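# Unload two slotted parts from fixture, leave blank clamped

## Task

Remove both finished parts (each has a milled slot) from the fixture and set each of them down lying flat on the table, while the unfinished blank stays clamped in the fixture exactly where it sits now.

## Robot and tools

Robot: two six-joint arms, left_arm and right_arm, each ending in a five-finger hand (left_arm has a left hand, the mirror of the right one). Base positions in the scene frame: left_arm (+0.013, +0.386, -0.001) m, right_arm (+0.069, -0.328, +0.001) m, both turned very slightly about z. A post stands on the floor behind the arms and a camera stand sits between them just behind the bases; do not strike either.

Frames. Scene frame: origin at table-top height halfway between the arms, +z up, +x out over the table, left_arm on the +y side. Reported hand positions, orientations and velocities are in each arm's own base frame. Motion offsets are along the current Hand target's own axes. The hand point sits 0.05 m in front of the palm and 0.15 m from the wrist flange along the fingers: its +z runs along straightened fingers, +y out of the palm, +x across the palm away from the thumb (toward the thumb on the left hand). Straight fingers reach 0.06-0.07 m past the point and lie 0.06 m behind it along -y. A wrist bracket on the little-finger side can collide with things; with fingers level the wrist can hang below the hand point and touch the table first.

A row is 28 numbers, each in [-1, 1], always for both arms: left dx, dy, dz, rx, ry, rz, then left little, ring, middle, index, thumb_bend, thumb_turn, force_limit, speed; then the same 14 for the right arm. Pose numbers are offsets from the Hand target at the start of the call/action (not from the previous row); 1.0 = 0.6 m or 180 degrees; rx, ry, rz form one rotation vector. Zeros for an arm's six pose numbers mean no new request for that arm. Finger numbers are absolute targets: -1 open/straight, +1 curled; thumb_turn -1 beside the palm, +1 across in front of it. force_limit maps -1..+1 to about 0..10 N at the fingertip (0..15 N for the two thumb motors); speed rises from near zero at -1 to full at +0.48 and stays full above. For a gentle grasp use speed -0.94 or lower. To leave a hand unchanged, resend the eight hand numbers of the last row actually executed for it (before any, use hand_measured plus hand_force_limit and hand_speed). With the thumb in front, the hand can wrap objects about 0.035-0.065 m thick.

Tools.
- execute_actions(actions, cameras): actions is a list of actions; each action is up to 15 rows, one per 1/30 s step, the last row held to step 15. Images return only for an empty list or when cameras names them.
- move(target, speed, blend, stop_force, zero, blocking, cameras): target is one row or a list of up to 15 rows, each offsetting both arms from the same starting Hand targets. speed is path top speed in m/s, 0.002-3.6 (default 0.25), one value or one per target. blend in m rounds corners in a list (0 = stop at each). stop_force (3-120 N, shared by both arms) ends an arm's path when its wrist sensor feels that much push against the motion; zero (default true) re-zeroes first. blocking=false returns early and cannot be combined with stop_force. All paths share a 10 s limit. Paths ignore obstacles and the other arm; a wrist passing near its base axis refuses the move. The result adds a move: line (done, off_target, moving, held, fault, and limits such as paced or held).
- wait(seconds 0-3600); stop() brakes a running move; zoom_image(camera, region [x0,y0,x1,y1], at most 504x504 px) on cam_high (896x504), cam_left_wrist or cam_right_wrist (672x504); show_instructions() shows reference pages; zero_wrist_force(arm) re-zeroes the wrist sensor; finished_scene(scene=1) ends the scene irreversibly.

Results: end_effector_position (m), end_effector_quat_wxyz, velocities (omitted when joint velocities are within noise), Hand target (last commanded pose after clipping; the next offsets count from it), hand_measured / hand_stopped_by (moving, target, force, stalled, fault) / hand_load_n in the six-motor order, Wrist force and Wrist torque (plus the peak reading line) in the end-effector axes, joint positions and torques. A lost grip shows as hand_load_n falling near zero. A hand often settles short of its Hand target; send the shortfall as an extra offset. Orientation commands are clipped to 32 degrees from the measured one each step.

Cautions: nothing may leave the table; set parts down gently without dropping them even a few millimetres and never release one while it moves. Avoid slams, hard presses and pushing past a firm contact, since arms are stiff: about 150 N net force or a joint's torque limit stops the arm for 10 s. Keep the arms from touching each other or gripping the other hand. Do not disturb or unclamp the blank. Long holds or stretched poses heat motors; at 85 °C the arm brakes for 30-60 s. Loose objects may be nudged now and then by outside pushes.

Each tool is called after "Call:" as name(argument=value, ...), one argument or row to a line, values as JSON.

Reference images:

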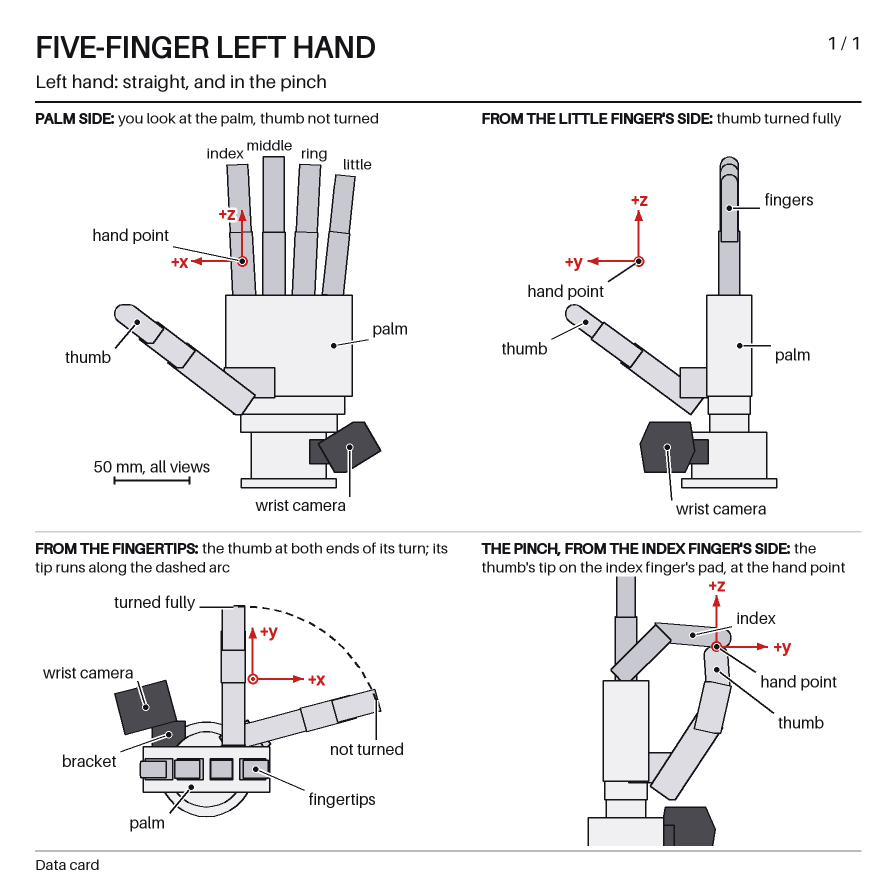

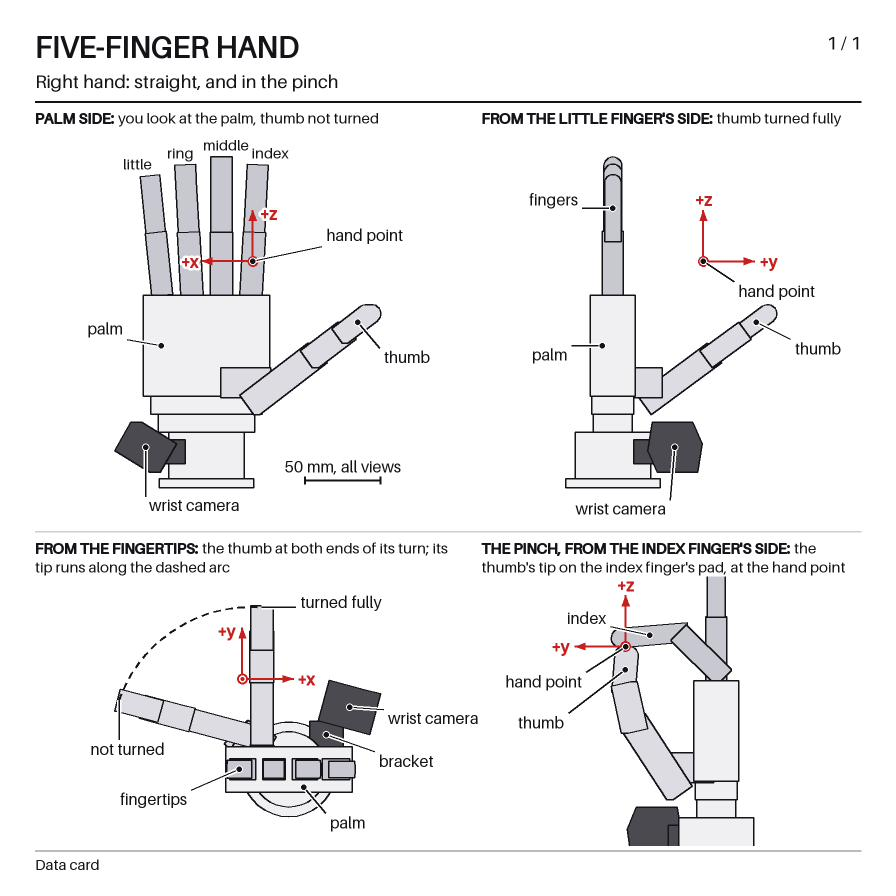

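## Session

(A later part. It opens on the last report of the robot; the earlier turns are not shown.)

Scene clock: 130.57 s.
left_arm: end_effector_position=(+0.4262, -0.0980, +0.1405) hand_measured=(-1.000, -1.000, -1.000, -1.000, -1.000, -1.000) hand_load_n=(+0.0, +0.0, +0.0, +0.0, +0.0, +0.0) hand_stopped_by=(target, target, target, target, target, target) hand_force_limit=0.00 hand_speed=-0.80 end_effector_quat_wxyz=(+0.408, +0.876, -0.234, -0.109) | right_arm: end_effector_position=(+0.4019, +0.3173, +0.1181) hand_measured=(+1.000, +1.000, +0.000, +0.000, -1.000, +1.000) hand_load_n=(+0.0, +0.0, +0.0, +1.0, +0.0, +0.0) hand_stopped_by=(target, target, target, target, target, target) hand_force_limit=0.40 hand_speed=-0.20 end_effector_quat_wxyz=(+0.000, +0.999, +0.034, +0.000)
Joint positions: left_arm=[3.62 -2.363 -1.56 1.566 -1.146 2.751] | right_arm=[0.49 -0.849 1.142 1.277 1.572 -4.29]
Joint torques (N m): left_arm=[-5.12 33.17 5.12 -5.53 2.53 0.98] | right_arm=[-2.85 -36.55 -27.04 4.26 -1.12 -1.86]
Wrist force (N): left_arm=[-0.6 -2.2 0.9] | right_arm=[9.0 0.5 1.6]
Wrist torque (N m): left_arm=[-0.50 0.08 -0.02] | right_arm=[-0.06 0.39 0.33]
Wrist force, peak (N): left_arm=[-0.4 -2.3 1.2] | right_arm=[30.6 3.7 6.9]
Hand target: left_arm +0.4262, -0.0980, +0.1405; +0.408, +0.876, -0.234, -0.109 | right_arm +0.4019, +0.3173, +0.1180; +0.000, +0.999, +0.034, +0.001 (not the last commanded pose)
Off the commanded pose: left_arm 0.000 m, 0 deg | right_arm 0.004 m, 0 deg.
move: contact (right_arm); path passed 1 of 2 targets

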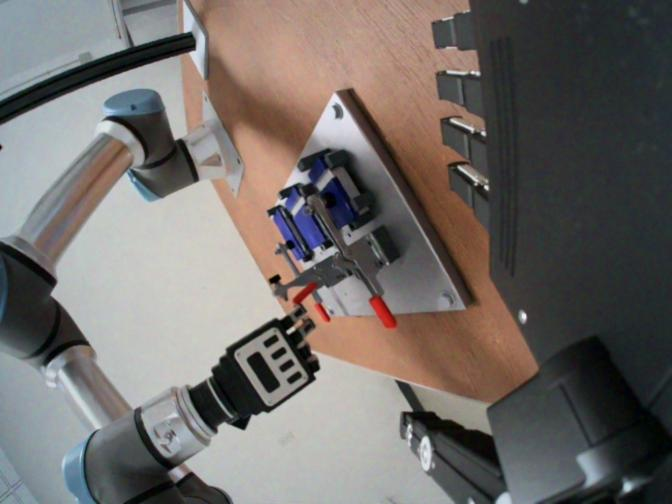

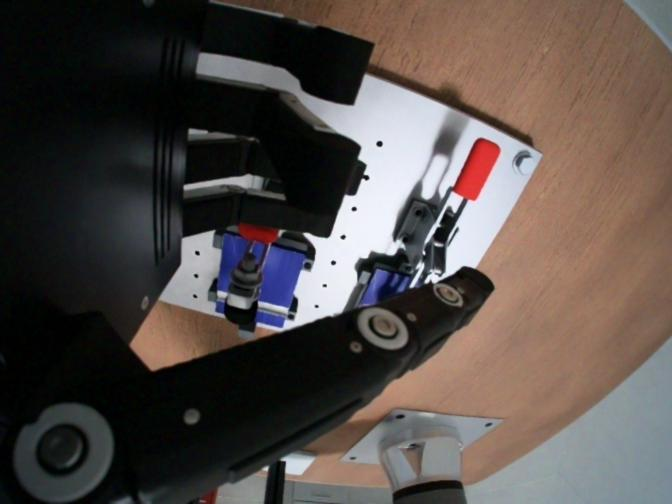

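Call:
move(
  target=[
    [0,0,0,0,0,0,-1,-1,-1,-1,-1,-1,0,-0.8,0.06,0,0,0,0,0,1,1,0,0,-1,1,0.4,-0.2],
    [0,0,0,0,0,0,-1,-1,-1,-1,-1,-1,0,-0.8,0.1,0,-0.2,0,0,0,1,1,0,0,-1,1,0.4,-0.2],
  ],
  cameras=["cam_left_wrist","cam_right_wrist"],
  speed=0.1,
)

Call:
zoom_image(
  camera="cam_left_wrist",
  region=[250, 200, 400, 350],
)

Call:
zoom_image(
  camera="cam_right_wrist",
  region=[180, 50, 600, 470],
)

Scene clock: 135.77 s.
left_arm: end_effector_position=(+0.4262, -0.0980, +0.1405) hand_measured=(-1.000, -1.000, -1.000, -1.000, -1.000, -1.000) hand_load_n=(+0.0, +0.0, +0.5, +0.0, +0.0, +0.0) hand_stopped_by=(target, target, target, target, target, target) hand_force_limit=0.00 hand_speed=-0.80 end_effector_quat_wxyz=(+0.408, +0.876, -0.234, -0.109) | right_arm: end_effector_position=(+0.4617, +0.3213, +0.2381) hand_measured=(+1.000, +1.000, +0.000, +0.000, -1.000, +1.000) hand_load_n=(+0.0, +0.0, +0.0, +0.5, +0.0, +0.0) hand_stopped_by=(target, target, target, target, target, target) hand_force_limit=0.40 hand_speed=-0.20 end_effector_quat_wxyz=(+0.000, +0.999, +0.034, +0.001)
Joint positions: left_arm=[3.62 -2.363 -1.56 1.566 -1.146 2.751] | right_arm=[0.45 -0.732 0.626 1.677 1.572 -4.33]
Joint torques (N m): left_arm=[-5.51 34.6 6.62 -5.42 2.45 1] | right_arm=[-6.1 -39.93 -29.96 4.92 1.23 -0.77]
Wrist force (N): left_arm=[-0.6 -2.1 0.9] | right_arm=[-0.9 0.2 -0.4]
Wrist torque (N m): left_arm=[-0.49 0.08 -0.01] | right_arm=[0.00 0.19 0.12]
Wrist force, peak (N): left_arm=[-0.6 -2.5 1.0] | right_arm=[9.3 0.3 2.3]
Hand target: left_arm +0.4262, -0.0980, +0.1405; +0.408, +0.876, -0.234, -0.109 | right_arm +0.4617, +0.3213, +0.2381; +0.000, +0.999, +0.034, +0.001
Off the commanded pose: left_arm 0.000 m, 0 deg | right_arm 0.000 m, 0 deg.
move: done

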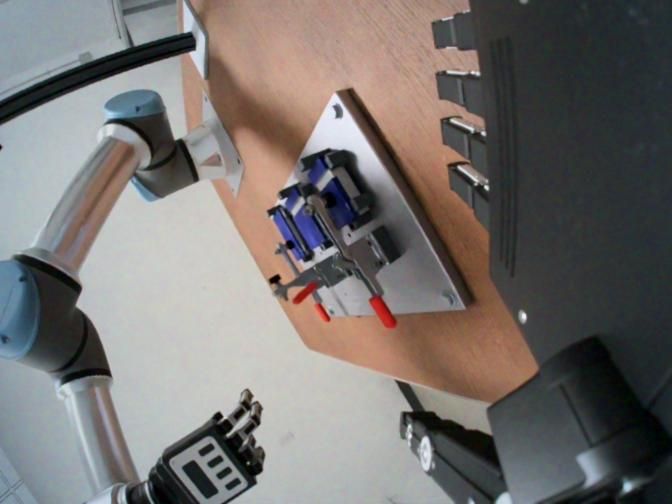

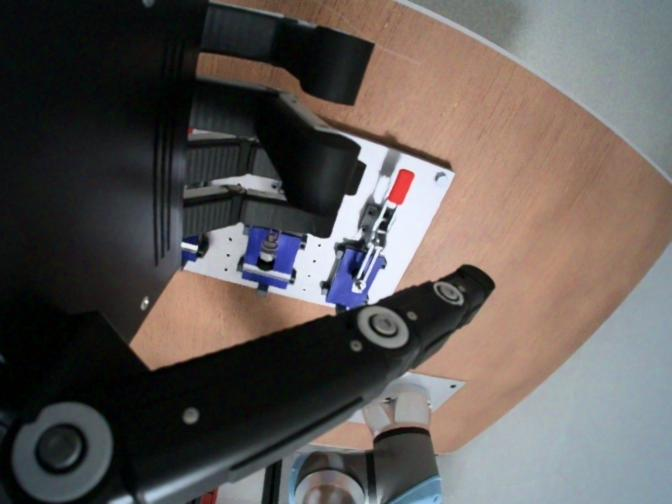

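Scaled by 3.360 from the camera's image (finer frame: 960x720).

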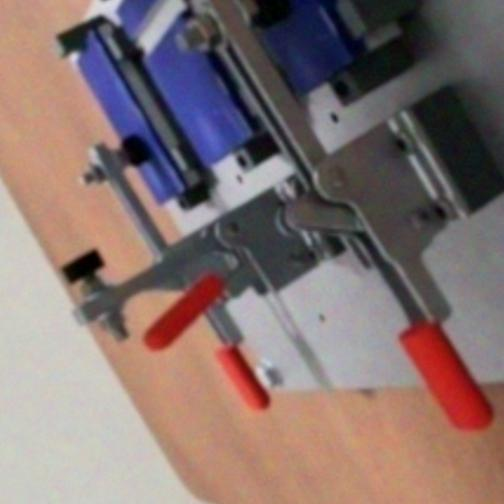

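Scaled by 1.200 from the camera's image (finer frame: 960x720).

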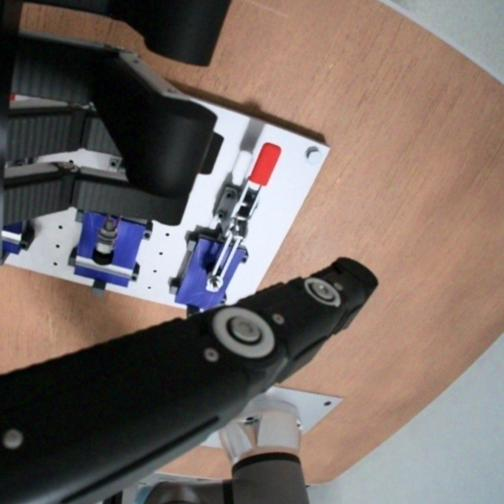

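Call:
move(
  target=[
    [-0.067,-0.074,-0.088,0,0,0,-1,-1,-1,-1,-1,-1,0,-0.8,0.0677,-0.1775,0,0,0,0,1,1,0,0,-1,1,0.4,-0.2],
    [-0.067,-0.074,-0.088,0,0,0,-1,-1,-1,-1,-1,-1,0,-0.8,0.0677,-0.1775,0.23,0,0,0,1,1,0,0,-1,1,0.4,-0.2],
  ],
  cameras=["cam_left_wrist","cam_right_wrist"],
  speed=0.15,
)

Call:
zoom_image(
  camera="cam_left_wrist",
  region=[250, 200, 450, 400],
)

Scene clock: 140.63 s.
left_arm: end_effector_position=(+0.4258, -0.0181, +0.1405) hand_measured=(-1.000, -1.000, -1.000, -1.000, -1.000, -1.000) hand_load_n=(+0.0, +0.0, +0.0, +0.0, +0.0, -0.5) hand_stopped_by=(target, target, target, target, target, target) hand_force_limit=0.00 hand_speed=-0.80 end_effector_quat_wxyz=(+0.408, +0.876, -0.234, -0.109) | right_arm: end_effector_position=(+0.4942, +0.4293, +0.0999) hand_measured=(+1.000, +1.000, +0.000, +0.000, -1.000, +1.000) hand_load_n=(+0.0, +0.0, +0.0, +0.0, +0.0, +0.0) hand_stopped_by=(target, target, target, target, target, target) hand_force_limit=0.40 hand_speed=-0.20 end_effector_quat_wxyz=(-0.011, +0.999, +0.036, +0.014)
Joint positions: left_arm=[3.752 -2.402 -1.486 1.495 -1.241 2.849] | right_arm=[0.567 -0.256 0.035 1.756 1.565 -4.216]
Joint torques (N m): left_arm=[10.55 35.5 19.55 -5.69 -2.12 1.15] | right_arm=[7.07 -49.94 -30.14 -0.3 1.73 2.23]
Wrist force (N): left_arm=[-0.5 -1.9 0.6] | right_arm=[-1.3 0.1 -1.0]
Wrist torque (N m): left_arm=[-0.45 0.09 -0.02] | right_arm=[0.03 0.24 -0.04]
Wrist force, peak (N): left_arm=[-1.1 -2.8 0.7] | right_arm=[-0.9 0.6 -2.2]
Hand target: left_arm +0.4258, -0.0181, +0.1405; +0.408, +0.876, -0.234, -0.109 | right_arm +0.4952, +0.4303, +0.1001; +0.000, +0.999, +0.034, +0.001
Off the commanded pose: left_arm 0.000 m, 0 deg | right_arm 0.001 m, 2 deg.
elbow stopped short (right arm): the move would have taken joint 3 (elbow) straighter than the controller allows.
move: done

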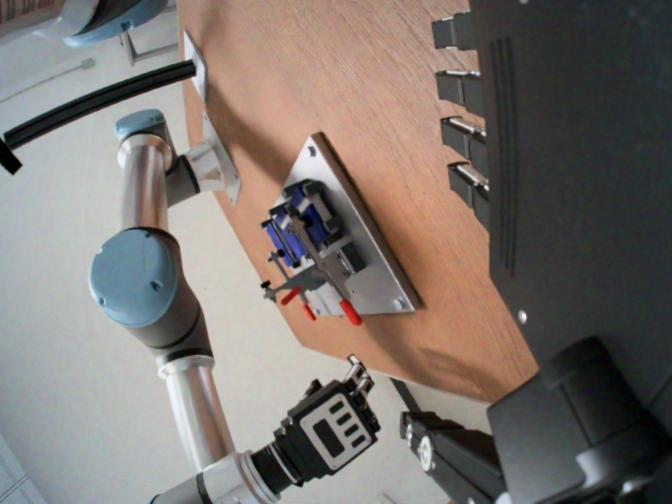

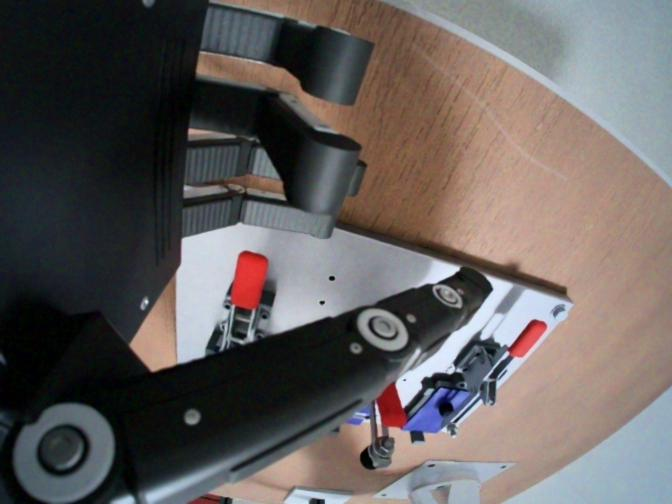

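Scaled by 2.520 from the camera's image (finer frame: 960x720).

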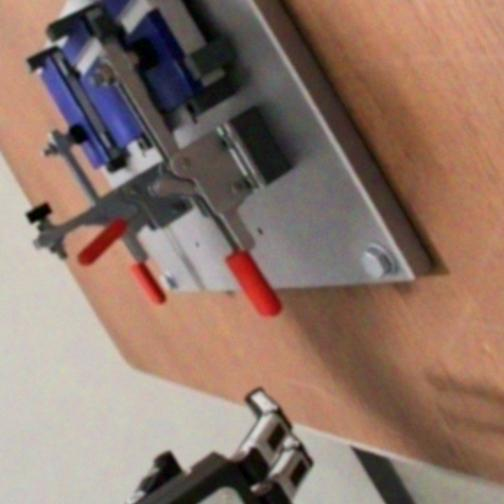

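Call:
move(
  target=[
    [0,0,0,0,0,0,-1,-1,-1,-1,-1,-1,0,-0.8,-0.025,0.001,0,0,0,0,1,1,0,0,-1,1,0.4,-0.2],
    [0,0,0,0,0,0,-1,-1,-1,-1,-1,-1,0,-0.8,-0.025,0.001,0.091,0,0,0,1,1,0,0,-1,1,0.4,-0.2],
  ],
  cameras=["cam_left_wrist","cam_right_wrist"],
  speed=0.08,
  stop_force=8,
)

Call:
zoom_image(
  camera="cam_left_wrist",
  region=[250, 200, 450, 400],
)

Scene clock: 144.87 s.
left_arm: end_effector_position=(+0.4258, -0.0181, +0.1405) hand_measured=(-1.000, -1.000, -1.000, -1.000, -1.000, -1.000) hand_load_n=(+0.0, +0.0, -0.5, +0.0, +0.0, +0.0) hand_stopped_by=(target, target, target, target, target, target) hand_force_limit=0.00 hand_speed=-0.80 end_effector_quat_wxyz=(+0.408, +0.876, -0.234, -0.109) | right_arm: end_effector_position=(+0.4803, +0.4286, +0.0455) hand_measured=(+1.000, +1.000, +0.000, +0.000, -1.000, +1.000) hand_load_n=(+0.0, +0.0, +0.0, +0.0, +0.0, +0.0) hand_stopped_by=(target, target, target, target, target, target) hand_force_limit=0.40 hand_speed=-0.20 end_effector_quat_wxyz=(+0.000, +0.999, +0.034, +0.001)
Joint positions: left_arm=[3.752 -2.402 -1.486 1.495 -1.241 2.849] | right_arm=[0.579 -0.342 0.365 1.547 1.572 -4.2]
Joint torques (N m): left_arm=[10.74 34.71 19.15 -5.65 -2.13 1.14] | right_arm=[-6.51 -69.06 -3.95 -0.22 -1.77 -2.18]
Wrist force (N): left_arm=[-0.6 -2.1 1.2] | right_arm=[-1.4 0.4 -1.1]
Wrist torque (N m): left_arm=[-0.52 0.13 -0.02] | right_arm=[0.06 0.23 0.09]
Wrist force, peak (N): left_arm=[-0.7 -2.5 1.1] | right_arm=[-1.5 0.0 -1.7]
Hand target: left_arm +0.4258, -0.0181, +0.1405; +0.408, +0.876, -0.234, -0.109 | right_arm +0.4803, +0.4286, +0.0455; +0.000, +0.999, +0.034, +0.001
Off the commanded pose: left_arm 0.000 m, 0 deg | right_arm 0.000 m, 0 deg.
move: done

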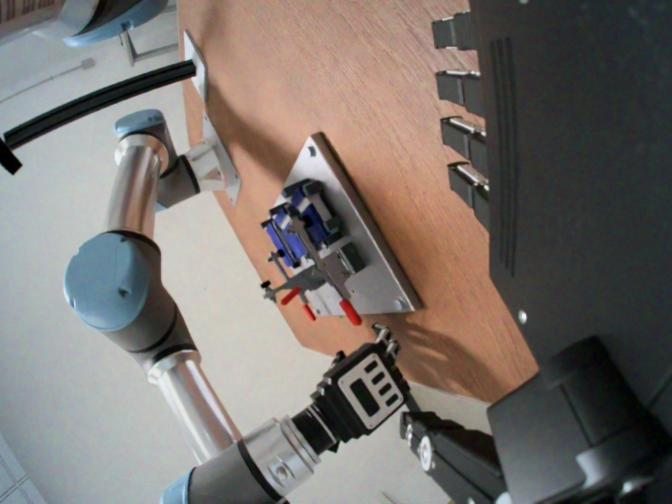

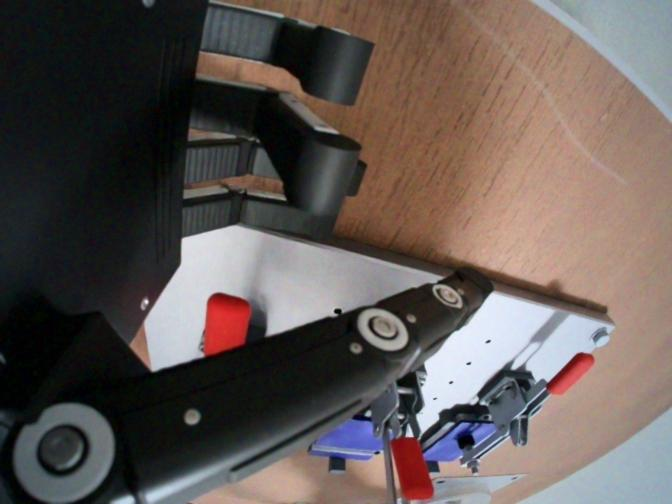

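Scaled by 2.520 from the camera's image (finer frame: 960x720).

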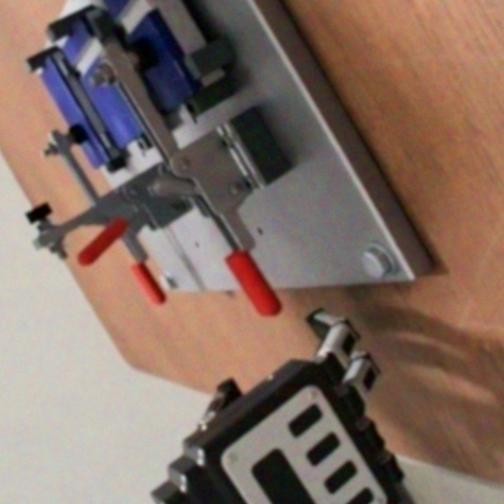

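Call:
move(
  target=[
    [0,0,0,0,0,0,-1,-1,-1,-1,-1,-1,0,-0.8,0,-0.0133,0,0,0,0,1,1,0,0,-1,1,0.4,-0.2],
    [0,0,0,0,0,0,-1,-1,-1,-1,-1,-1,0,-0.8,-0.09,-0.0133,0,0,0,0,1,1,0,0,-1,1,0.4,-0.2],
  ],
  cameras=["cam_left_wrist","cam_right_wrist"],
  speed=0.05,
  stop_force=6,
)

Call:
zoom_image(
  camera="cam_left_wrist",
  region=[250, 200, 450, 400],
)

Scene clock: 148.53 s.
left_arm: end_effector_position=(+0.4258, -0.0181, +0.1405) hand_measured=(-1.000, -1.000, -1.000, -1.000, -1.000, -1.000) hand_load_n=(+0.0, +0.0, +0.0, +0.0, -0.5, +0.0) hand_stopped_by=(target, target, target, target, target, target) hand_force_limit=0.00 hand_speed=-0.80 end_effector_quat_wxyz=(+0.408, +0.876, -0.234, -0.109) | right_arm: end_effector_position=(+0.4259, +0.4330, +0.0454) hand_measured=(+1.000, +1.000, +0.000, +0.000, -1.000, +1.000) hand_load_n=(+0.0, +0.0, +0.0, +0.0, +0.0, +0.0) hand_stopped_by=(target, target, target, target, target, target) hand_force_limit=0.40 hand_speed=-0.20 end_effector_quat_wxyz=(+0.000, +0.999, +0.034, +0.001)
Joint positions: left_arm=[3.752 -2.402 -1.486 1.495 -1.241 2.849] | right_arm=[0.63 -0.506 0.693 1.383 1.572 -4.149]
Joint torques (N m): left_arm=[9.45 34.13 19.98 -5.67 -2.19 1.11] | right_arm=[6.63 -65.65 -3.57 -0.32 -1.76 2.28]
Wrist force (N): left_arm=[-0.6 -2.3 1.2] | right_arm=[-1.2 0.4 -0.8]
Wrist torque (N m): left_arm=[-0.54 0.13 -0.02] | right_arm=[0.08 0.21 -0.02]
Wrist force, peak (N): left_arm=[-0.8 -2.3 1.5] | right_arm=[-1.6 0.5 -1.2]
Hand target: left_arm +0.4258, -0.0181, +0.1405; +0.408, +0.876, -0.234, -0.109 | right_arm +0.4259, +0.4330, +0.0454; +0.000, +0.999, +0.034, +0.001
Off the commanded pose: left_arm 0.000 m, 0 deg | right_arm 0.000 m, 0 deg.
move: done

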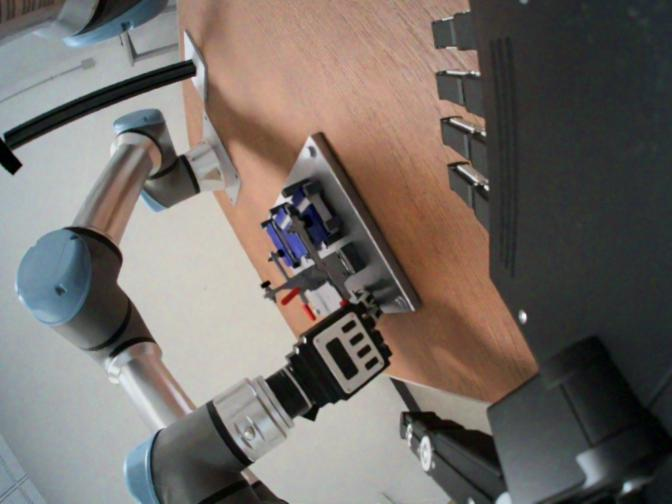

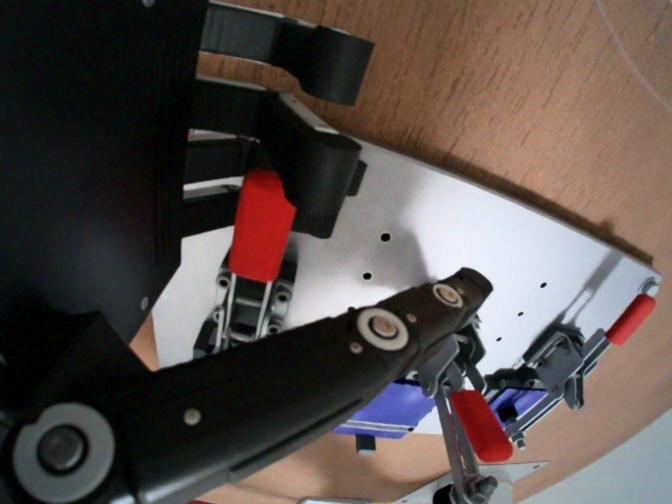

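Scaled by 2.520 from the camera's image (finer frame: 960x720).

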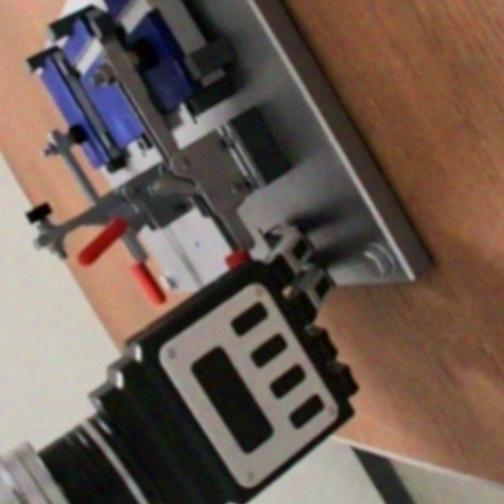

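Call:
move(
  target=[
    [0,0,0,0,0,0,-1,-1,-1,-1,-1,-1,0,-0.8,0,0.008,0,0,0,0,1,1,0,0,-1,1,0.4,-0.2],
    [0,0,0,0,0,0,-1,-1,-1,-1,-1,-1,0,-0.8,0,0.008,-0.033,0,0,0,1,1,0,0,-1,1,0.4,-0.2],
  ],
  cameras=[],
  speed=0.015,
  stop_force=6,
)

Call:
move(
  target=[0,0,0,0,0,0,-1,-1,-1,-1,-1,-1,0,-0.8,0,0,-0.02,0,0,0,1,1,0,0,-1,1,0.4,-0.2],
  cameras=["cam_left_wrist","cam_right_wrist"],
  speed=0.012,
  stop_force=30,
)

Scene clock: 152.40 s.
left_arm: end_effector_position=(+0.4258, -0.0181, +0.1405) hand_measured=(-1.000, -1.000, -1.000, -1.000, -1.000, -1.000) hand_load_n=(+0.0, +0.0, +0.0, +0.0, +0.0, +0.0) hand_stopped_by=(target, target, target, target, target, target) hand_force_limit=0.00 hand_speed=-0.80 end_effector_quat_wxyz=(+0.408, +0.876, -0.234, -0.109) | right_arm: end_effector_position=(+0.4262, +0.4282, +0.0606) hand_measured=(+1.000, +1.000, +0.000, +0.000, -1.000, +1.000) hand_load_n=(+0.0, +0.0, +1.0, +0.0, +0.0, +0.0) hand_stopped_by=(target, target, target, target, target, target) hand_force_limit=0.40 hand_speed=-0.20 end_effector_quat_wxyz=(+0.000, +0.999, +0.034, +0.001)
Joint positions: left_arm=[3.752 -2.402 -1.486 1.495 -1.241 2.849] | right_arm=[0.624 -0.528 0.697 1.401 1.572 -4.155]
Joint torques (N m): left_arm=[9.7 35.04 20.26 -5.66 -2.06 0.9] | right_arm=[-2.61 -48.73 -5.24 0.22 -1.49 -1.77]
Wrist force (N): left_arm=[-0.6 -1.8 1.1] | right_arm=[-1.3 0.5 3.8]
Wrist torque (N m): left_arm=[-0.46 0.12 -0.03] | right_arm=[-0.09 0.07 0.12]
Wrist force, peak (N): left_arm=[-0.8 -2.4 1.1] | right_arm=[-1.7 5.6 13.8]
Hand target: left_arm +0.4258, -0.0181, +0.1405; +0.408, +0.876, -0.234, -0.109 | right_arm +0.4262, +0.4282, +0.0606; +0.000, +0.999, +0.034, +0.001 (not the last commanded pose)
Off the commanded pose: left_arm 0.000 m, 0 deg | right_arm 0.005 m, 0 deg.
move: contact (right_arm); path passed 1 of 2 targets

Scene clock: 153.80 s.
left_arm: end_effector_position=(+0.4258, -0.0181, +0.1405) hand_measured=(-1.000, -1.000, -1.000, -1.000, -1.000, -1.000) hand_load_n=(+0.0, +0.0, +0.0, +0.0, +0.0, +0.0) hand_stopped_by=(target, target, target, target, target, target) hand_force_limit=0.00 hand_speed=-0.80 end_effector_quat_wxyz=(+0.408, +0.876, -0.234, -0.109) | right_arm: end_effector_position=(+0.4262, +0.4281, +0.0620) hand_measured=(+1.000, +1.000, +0.000, +0.000, -1.000, +1.000) hand_load_n=(+0.0, +0.0, +4.0, +3.5, +0.0, +0.0) hand_stopped_by=(target, target, target, target, target, target) hand_force_limit=0.40 hand_speed=-0.20 end_effector_quat_wxyz=(+0.000, +0.999, +0.034, +0.000)
Joint positions: left_arm=[3.752 -2.402 -1.486 1.495 -1.241 2.849] | right_arm=[0.624 -0.529 0.695 1.405 1.572 -4.155]
Joint torques (N m): left_arm=[9.58 35.91 19.79 -5.52 -1.97 1.12] | right_arm=[-1.72 -60.04 -11.15 1.89 -1.41 -1.8]
Wrist force (N): left_arm=[-0.7 -2.4 1.0] | right_arm=[-4.0 1.9 22.5]
Wrist torque (N m): left_arm=[-0.54 0.13 -0.02] | right_arm=[-0.83 -0.18 0.11]
Wrist force, peak (N): left_arm=[-0.8 -2.4 1.3] | right_arm=[-4.5 9.7 35.6]
Hand target: left_arm +0.4258, -0.0181, +0.1405; +0.408, +0.876, -0.234, -0.109 | right_arm +0.4262, +0.4281, +0.0620; +0.000, +0.999, +0.034, +0.000 (not the last commanded pose)
Off the commanded pose: left_arm 0.000 m, 0 deg | right_arm 0.011 m, 0 deg.
move: contact (right_arm)

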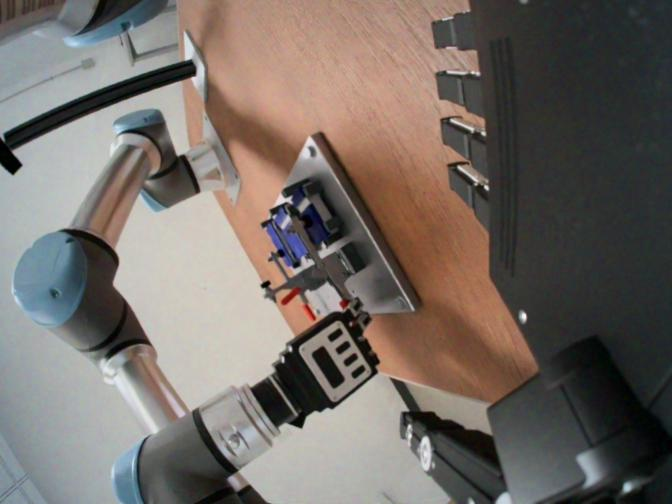

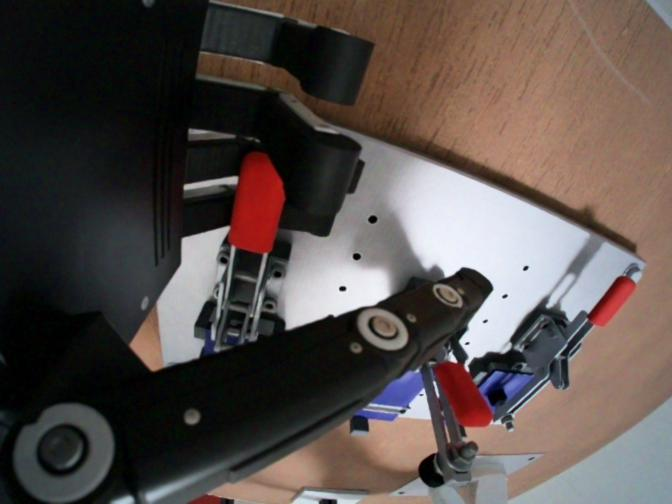

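Call:
move(
  target=[0,0,0,0,0,0,-1,-1,-1,-1,-1,-1,0,-0.8,0,0,-0.018,0,0,0,1,1,0,0,-1,1,0.4,-0.2],
  cameras=["cam_left_wrist","cam_right_wrist"],
  speed=0.01,
  stop_force=42,
  zero=false,
)

Scene clock: 156.83 s.
left_arm: end_effector_position=(+0.4258, -0.0181, +0.1405) hand_measured=(-1.000, -1.000, -1.000, -1.000, -1.000, -1.000) hand_load_n=(+0.0, +0.0, +0.0, +0.0, +0.0, +0.0) hand_stopped_by=(target, target, target, target, target, target) hand_force_limit=0.00 hand_speed=-0.80 end_effector_quat_wxyz=(+0.408, +0.876, -0.234, -0.109) | right_arm: end_effector_position=(+0.4262, +0.4281, +0.0728) hand_measured=(+1.000, +1.000, +0.000, +0.000, -1.000, +1.000) hand_load_n=(+0.0, +0.0, +0.0, +2.0, +0.0, +0.0) hand_stopped_by=(target, target, target, target, target, target) hand_force_limit=0.40 hand_speed=-0.20 end_effector_quat_wxyz=(+0.000, +0.999, +0.034, +0.000)
Joint positions: left_arm=[3.752 -2.402 -1.486 1.495 -1.241 2.849] | right_arm=[0.624 -0.535 0.679 1.427 1.572 -4.155]
Joint torques (N m): left_arm=[9.41 35.43 20.41 -5.69 -2.05 1] | right_arm=[4.55 -67.81 -31.78 5.45 1.94 -0.57]
Wrist force (N): left_arm=[-0.6 -2.1 1.2] | right_arm=[-2.1 -1.9 3.3]
Wrist torque (N m): left_arm=[-0.50 0.13 -0.03] | right_arm=[-0.13 0.02 0.08]
Wrist force, peak (N): left_arm=[-0.6 -2.4 1.2] | right_arm=[-2.4 6.8 34.3]
Hand target: left_arm +0.4258, -0.0181, +0.1405; +0.408, +0.876, -0.234, -0.109 | right_arm +0.4262, +0.4281, +0.0728; +0.000, +0.999, +0.034, +0.000
Off the commanded pose: left_arm 0.000 m, 0 deg | right_arm 0.000 m, 0 deg.
move: done

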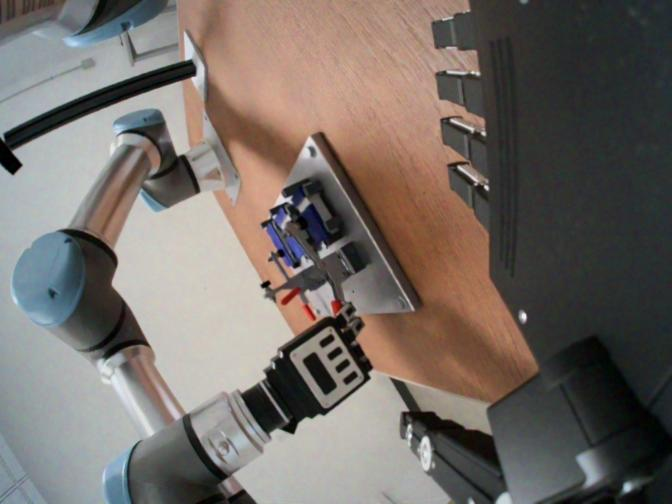

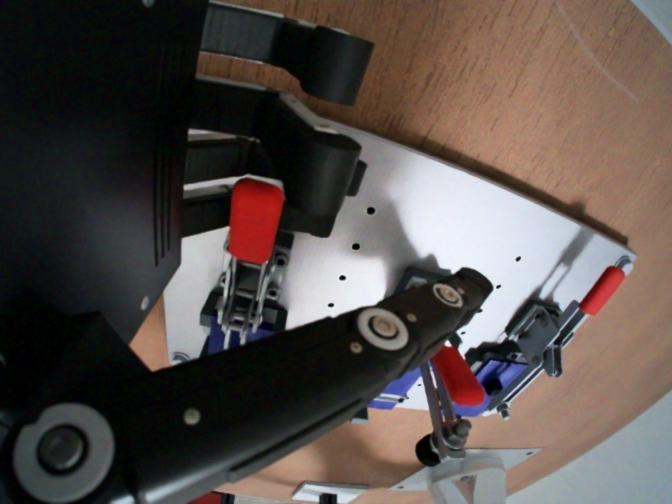

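Call:
move(
  target=[
    [0,0,0,0,0,0,-1,-1,-1,-1,-1,-1,0,-0.8,0,0,-0.026,0,0,0,1,1,0,0,-1,1,0.4,-0.2],
    [0,0,0,0,0,0,-1,-1,-1,-1,-1,-1,0,-0.8,-0.0137,0,-0.0545,0,0,0,1,1,0,0,-1,1,0.4,-0.2],
    [0,0,0,0,0,0,-1,-1,-1,-1,-1,-1,0,-0.8,-0.031,0,-0.0745,0,0,0,1,1,0,0,-1,1,0.4,-0.2],
    [0,0,0,0,0,0,-1,-1,-1,-1,-1,-1,0,-0.8,-0.05,0,-0.08,0,0,0,1,1,0,0,-1,1,0.4,-0.2],
  ],
  cameras=["cam_left_wrist","cam_right_wrist"],
  speed=0.02,
  stop_force=7,
)

Call:
zoom_image(
  camera="cam_left_wrist",
  region=[250, 170, 400, 320],
)

Scene clock: 162.53 s.
left_arm: end_effector_position=(+0.4258, -0.0181, +0.1405) hand_measured=(-1.000, -1.000, -1.000, -1.000, -1.000, -1.000) hand_load_n=(+0.0, +0.0, +0.0, +0.0, -0.5, +0.0) hand_stopped_by=(target, target, target, target, target, target) hand_force_limit=0.00 hand_speed=-0.80 end_effector_quat_wxyz=(+0.408, +0.876, -0.234, -0.109) | right_arm: end_effector_position=(+0.3965, +0.4262, +0.1207) hand_measured=(+1.000, +1.000, +0.000, +0.000, -1.000, +1.000) hand_load_n=(+0.0, +0.0, +0.0, +0.5, +0.0, +0.0) hand_stopped_by=(target, target, target, target, target, target) hand_force_limit=0.40 hand_speed=-0.20 end_effector_quat_wxyz=(+0.000, +0.999, +0.034, +0.000)
Joint positions: left_arm=[3.752 -2.402 -1.486 1.495 -1.241 2.849] | right_arm=[0.649 -0.635 0.746 1.459 1.572 -4.13]
Joint torques (N m): left_arm=[9.68 34.62 19.95 -5.49 -2.04 1.03] | right_arm=[-2.41 -42.99 -29.79 6.5 -0.48 -1.74]
Wrist force (N): left_arm=[-0.2 -2.0 1.0] | right_arm=[5.5 0.7 -0.2]
Wrist torque (N m): left_arm=[-0.49 0.06 0.01] | right_arm=[0.15 0.12 0.21]
Wrist force, peak (N): left_arm=[-0.8 -2.5 1.1] | right_arm=[8.2 -0.3 -0.1]
Hand target: left_arm +0.4258, -0.0181, +0.1405; +0.408, +0.876, -0.234, -0.109 | right_arm +0.3965, +0.4262, +0.1207; +0.000, +0.999, +0.034, +0.000
Off the commanded pose: left_arm 0.000 m, 0 deg | right_arm 0.000 m, 0 deg.
move: contact (right_arm); path passed 3 of 4 targets

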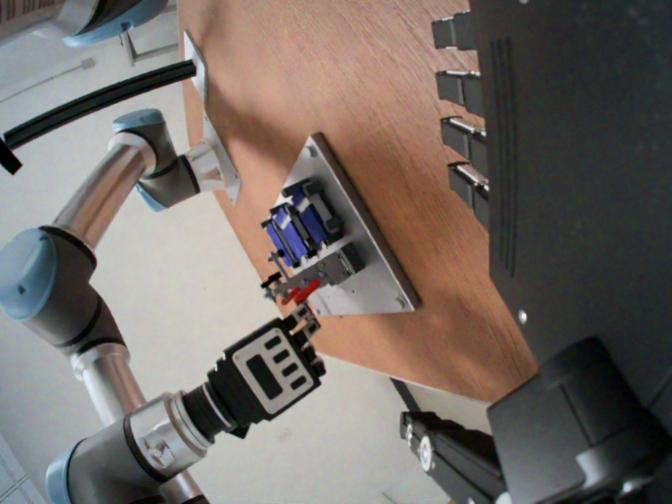

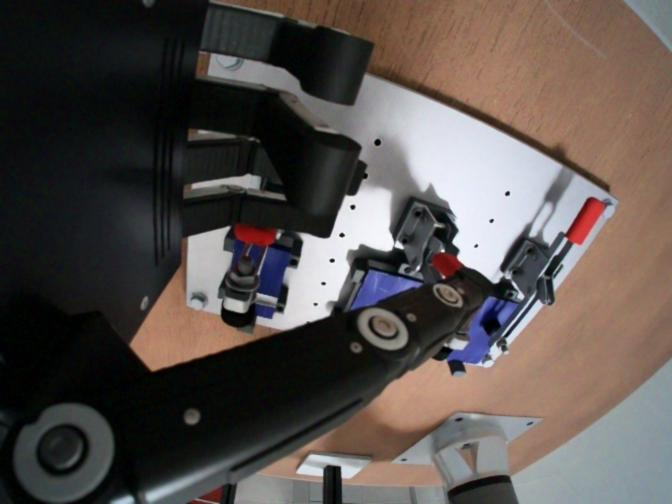

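Scaled by 3.360 from the camera's image (finer frame: 960x720).

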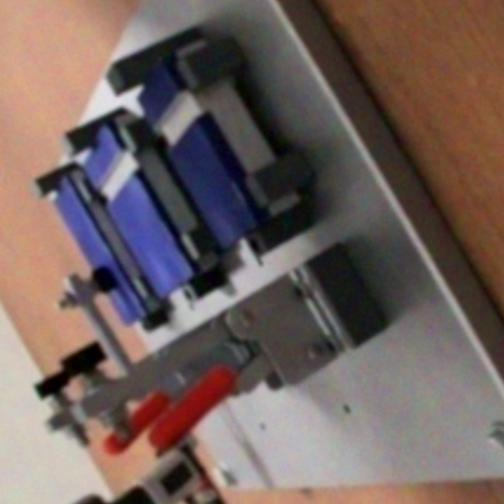

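Call:
move(
  target=[
    [0,0,0,0,0,0,-1,-1,-1,-1,-1,-1,0,-0.8,0.06,0,0,0,0,0,1,1,0,0,-1,1,0.4,-0.2],
    [0,0,0,0,0,0,-1,-1,-1,-1,-1,-1,0,-0.8,0.08,0,-0.2,0,0,0,1,1,0,0,-1,1,0.4,-0.2],
    [0,0,0,0,0,0,-1,-1,-1,-1,-1,-1,0,-0.8,0.08,0.5,-0.2,0,0,0,1,1,0,0,-1,1,0.4,-0.2],
  ],
  cameras=["all"],
  speed=0.2,
)

Call:
zoom_image(
  camera="cam_left_wrist",
  region=[250, 170, 370, 290],
)

Call:
zoom_image(
  camera="cam_high",
  region=[380, 205, 540, 305],
)

Scene clock: 167.30 s.
left_arm: end_effector_position=(+0.4258, -0.0181, +0.1405) hand_measured=(-1.000, -1.000, -1.000, -1.000, -1.000, -1.000) hand_load_n=(+0.0, +0.0, +0.0, +0.0, +0.0, +0.0) hand_stopped_by=(target, target, target, target, target, target) hand_force_limit=0.00 hand_speed=-0.80 end_effector_quat_wxyz=(+0.408, +0.876, -0.234, -0.109) | right_arm: end_effector_position=(+0.4644, +0.1302, +0.2409) hand_measured=(+1.000, +1.000, +0.000, +0.000, -1.000, +1.000) hand_load_n=(+0.0, +0.0, +0.5, +0.0, +0.0, +0.0) hand_stopped_by=(target, target, target, target, target, target) hand_force_limit=0.40 hand_speed=-0.20 end_effector_quat_wxyz=(+0.000, +0.999, +0.034, +0.000)
Joint positions: left_arm=[3.752 -2.402 -1.486 1.495 -1.241 2.849] | right_arm=[0.118 -1.029 1.119 1.48 1.572 -4.661]
Joint torques (N m): left_arm=[8.82 35.56 19.92 -5.68 -1.96 1.03] | right_arm=[-7.31 -50.4 -4.26 -0.33 1.1 -2.05]
Wrist force (N): left_arm=[-0.6 -2.4 1.0] | right_arm=[-0.9 0.6 -0.7]
Wrist torque (N m): left_arm=[-0.54 0.12 -0.01] | right_arm=[0.14 0.16 0.15]
Wrist force, peak (N): left_arm=[-0.5 -2.4 1.2] | right_arm=[5.9 0.8 0.2]
Hand target: left_arm +0.4258, -0.0181, +0.1405; +0.408, +0.876, -0.234, -0.109 | right_arm +0.4644, +0.1301, +0.2409; +0.000, +0.999, +0.034, +0.000
Off the commanded pose: left_arm 0.000 m, 0 deg | right_arm 0.000 m, 0 deg.
elbow stopped short (right arm): the move would have taken joint 3 (elbow) straighter than the controller allows.
move: done

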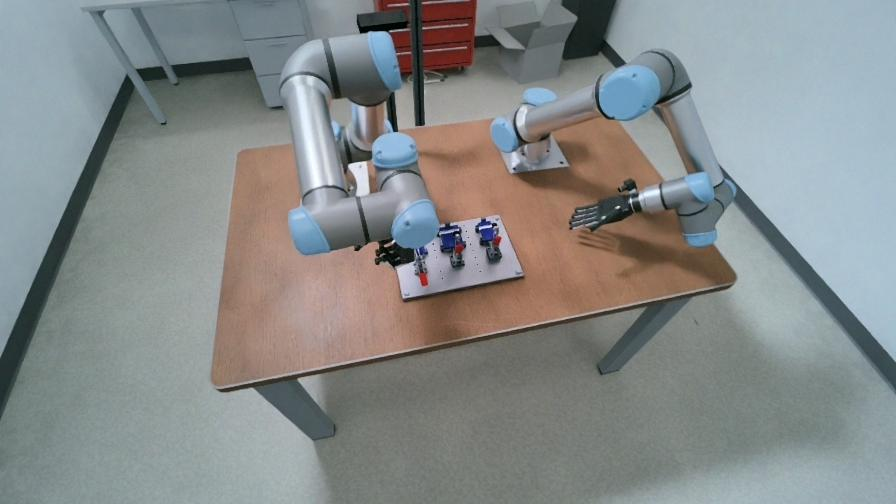

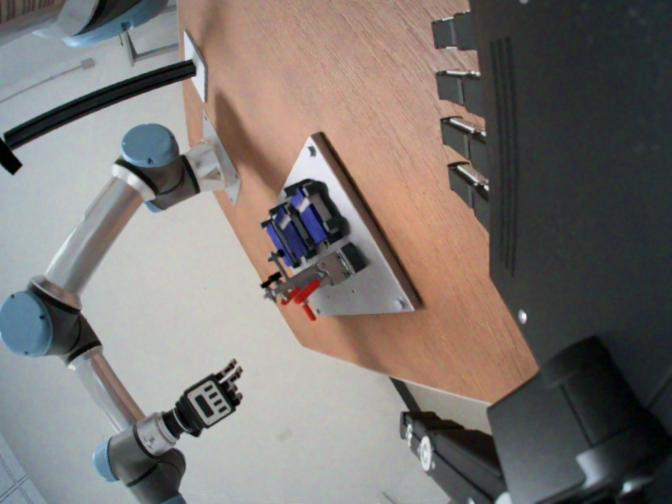

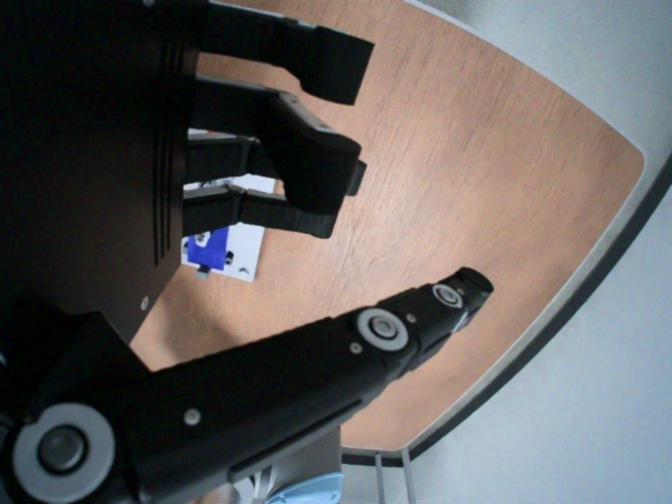

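Scaled by 4.200 from the camera's image (finer frame: 960x720).

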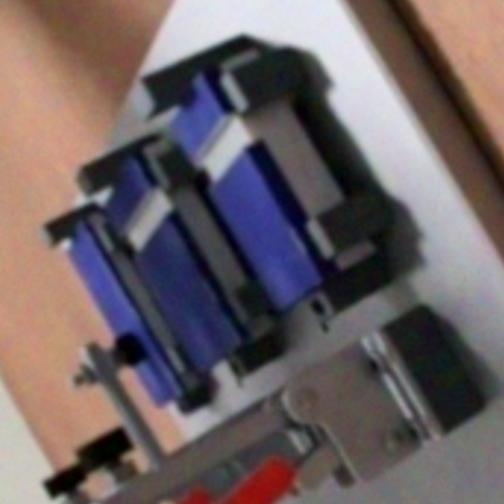

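Scaled by 3.150.

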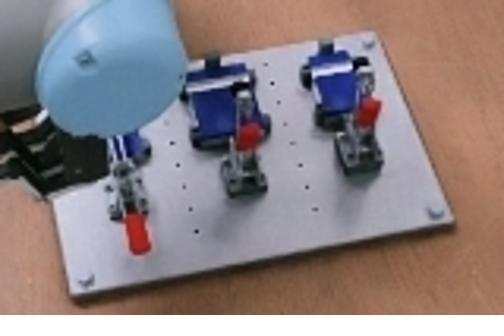

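Call:
move(
  target=[0.057,0.153,0.130,0,0,0,-1,-1,-1,-1,-1,-1,0,-0.8,0,0,0,0,0,0,1,1,0,0,-1,1,0.4,-0.2],
  cameras=["cam_left_wrist"],
  speed=0.2,
)

Call:
zoom_image(
  camera="cam_left_wrist",
  region=[250, 150, 420, 320],
)

Scene clock: 193.90 s.
left_arm: end_effector_position=(+0.3961, -0.1380, +0.1605) hand_measured=(-1.000, -1.000, -1.000, -1.000, -1.000, -1.000) hand_load_n=(+0.0, +0.0, +0.0, +0.0, +0.0, +0.0) hand_stopped_by=(target, target, target, target, target, target) hand_force_limit=0.00 hand_speed=-0.80 end_effector_quat_wxyz=(+0.408, +0.876, -0.234, -0.109) | right_arm: end_effector_position=(+0.4644, +0.1301, +0.2409) hand_measured=(+1.000, +1.000, +0.000, +0.000, -1.000, +1.000) hand_load_n=(+0.0, +0.0, +0.0, +0.0, +0.0, +0.0) hand_stopped_by=(target, target, target, target, target, target) hand_force_limit=0.40 hand_speed=-0.20 end_effector_quat_wxyz=(+0.000, +0.999, +0.034, +0.000)
Joint positions: left_arm=[3.574 -2.265 -1.682 1.606 -1.113 2.714] | right_arm=[0.118 -1.029 1.119 1.48 1.572 -4.661]
Joint torques (N m): left_arm=[-8.94 52.66 3.71 -0.02 2.89 -1.34] | right_arm=[-6.31 -50.73 -4.04 -0.24 -1.07 -2.17]
Wrist force (N): left_arm=[-0.4 -2.1 1.1] | right_arm=[-1.0 0.7 -0.3]
Wrist torque (N m): left_arm=[-0.50 0.07 0.07] | right_arm=[0.12 0.16 0.14]
Wrist force, peak (N): left_arm=[-0.8 -3.1 0.1] | right_arm=[-1.2 1.0 -0.5]
Hand target: left_arm +0.3961, -0.1381, +0.1605; +0.408, +0.876, -0.234, -0.109 | right_arm +0.4644, +0.1301, +0.2409; +0.000, +0.999, +0.034, +0.000
Off the commanded pose: left_arm 0.000 m, 0 deg | right_arm 0.000 m, 0 deg.
move: done

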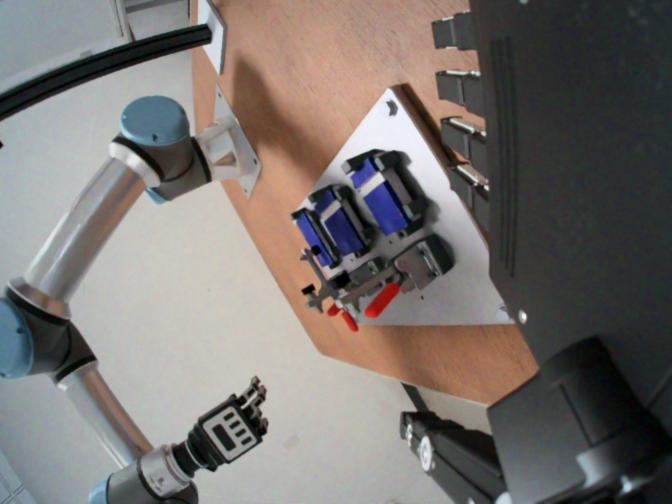

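Scaled by 2.965 from the camera's image (finer frame: 960x720).

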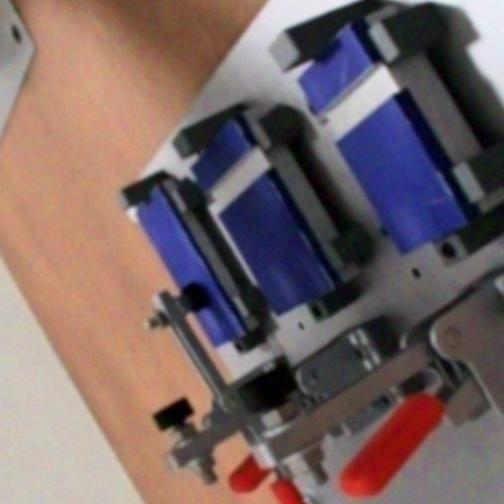

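Call:
zoom_image(
  camera="cam_left_wrist",
  region=[335, 140, 435, 240],
)

Call:
zoom_image(
  camera="cam_left_wrist",
  region=[285, 175, 385, 275],
)

Scaled by 5.040 from the camera's image (finer frame: 960x720).

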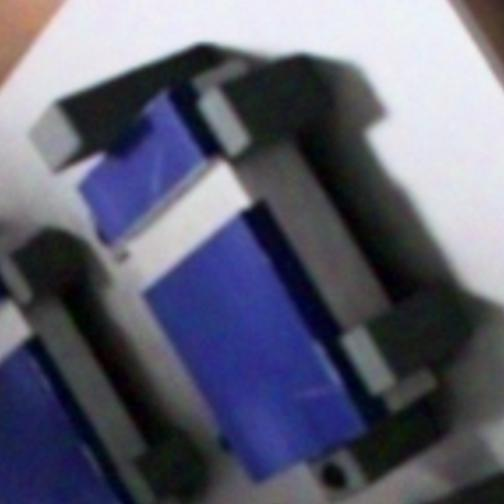

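Scaled by 5.040 from the camera's image (finer frame: 960x720).

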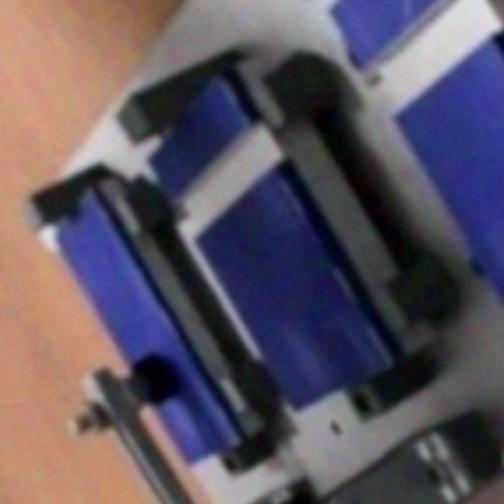

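Call:
move(
  target=[-0.2385,-0.474,-0.523,0.3305,0.044,-0.0731,-1,-1,-1,-1,-1,-1,0,-0.8,0,0,-0.04,0,0,0.8333,1,1,1,-0.4,-1,1,0.4,-0.2],
  cameras=["cam_high"],
  speed=0.3,
)

Scene clock: 208.50 s.
left_arm: end_effector_position=(+0.4835, +0.3000, +0.1450) hand_measured=(-1.000, -1.000, -1.000, -1.000, -1.000, -1.000) hand_load_n=(+0.0, +0.0, +0.0, -0.5, -0.5, +0.0) hand_stopped_by=(target, target, target, target, target, target) hand_force_limit=0.00 hand_speed=-0.80 end_effector_quat_wxyz=(-0.079, +0.987, -0.133, +0.035) | right_arm: end_effector_position=(+0.4644, +0.1301, +0.2649) hand_measured=(+1.000, +1.000, +1.000, -0.400, -1.000, +1.000) hand_load_n=(+0.0, +0.0, +0.0, +0.5, +0.0, +0.0) hand_stopped_by=(target, target, target, target, target, target) hand_force_limit=0.40 hand_speed=-0.20 end_effector_quat_wxyz=(+0.000, -0.291, +0.957, +0.000)
Joint positions: left_arm=[4.019 -2.211 -1.152 1.964 -1.596 2.717] | right_arm=[-0.151 -1.168 1.265 1.473 1.571 -2.312]
Joint torques (N m): left_arm=[11.11 34.17 25.78 0.3 -2.51 1.09] | right_arm=[2.2 -44.9 -4 -0.26 1.62 2.25]
Wrist force (N): left_arm=[0.0 -0.7 -0.3] | right_arm=[-1.3 0.3 -1.0]
Wrist torque (N m): left_arm=[-0.08 -0.01 -0.03] | right_arm=[0.09 0.20 -0.05]
Wrist force, peak (N): left_arm=[-0.6 -2.3 0.7] | right_arm=[-1.0 1.2 -1.3]
Hand target: left_arm +0.4835, +0.3000, +0.1450; -0.079, +0.987, -0.133, +0.035 | right_arm +0.4644, +0.1302, +0.2649; +0.000, -0.291, +0.957, +0.000
Off the commanded pose: left_arm 0.000 m, 0 deg | right_arm 0.000 m, 0 deg.
move: done

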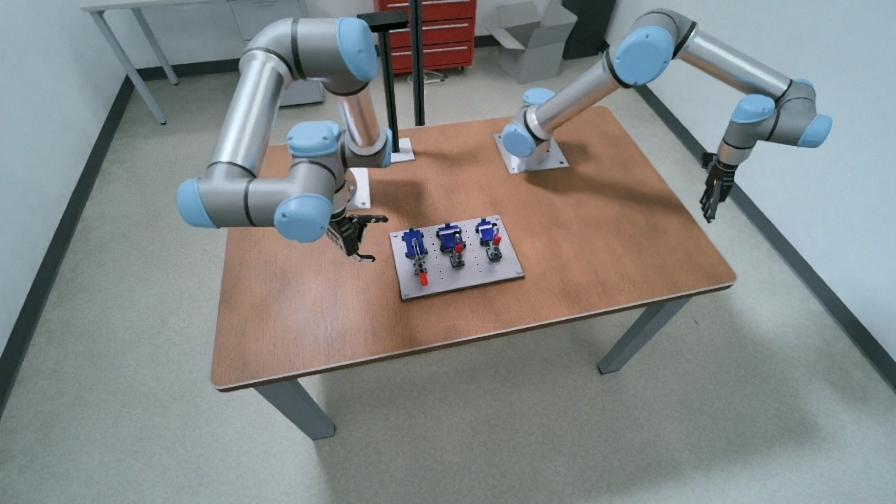

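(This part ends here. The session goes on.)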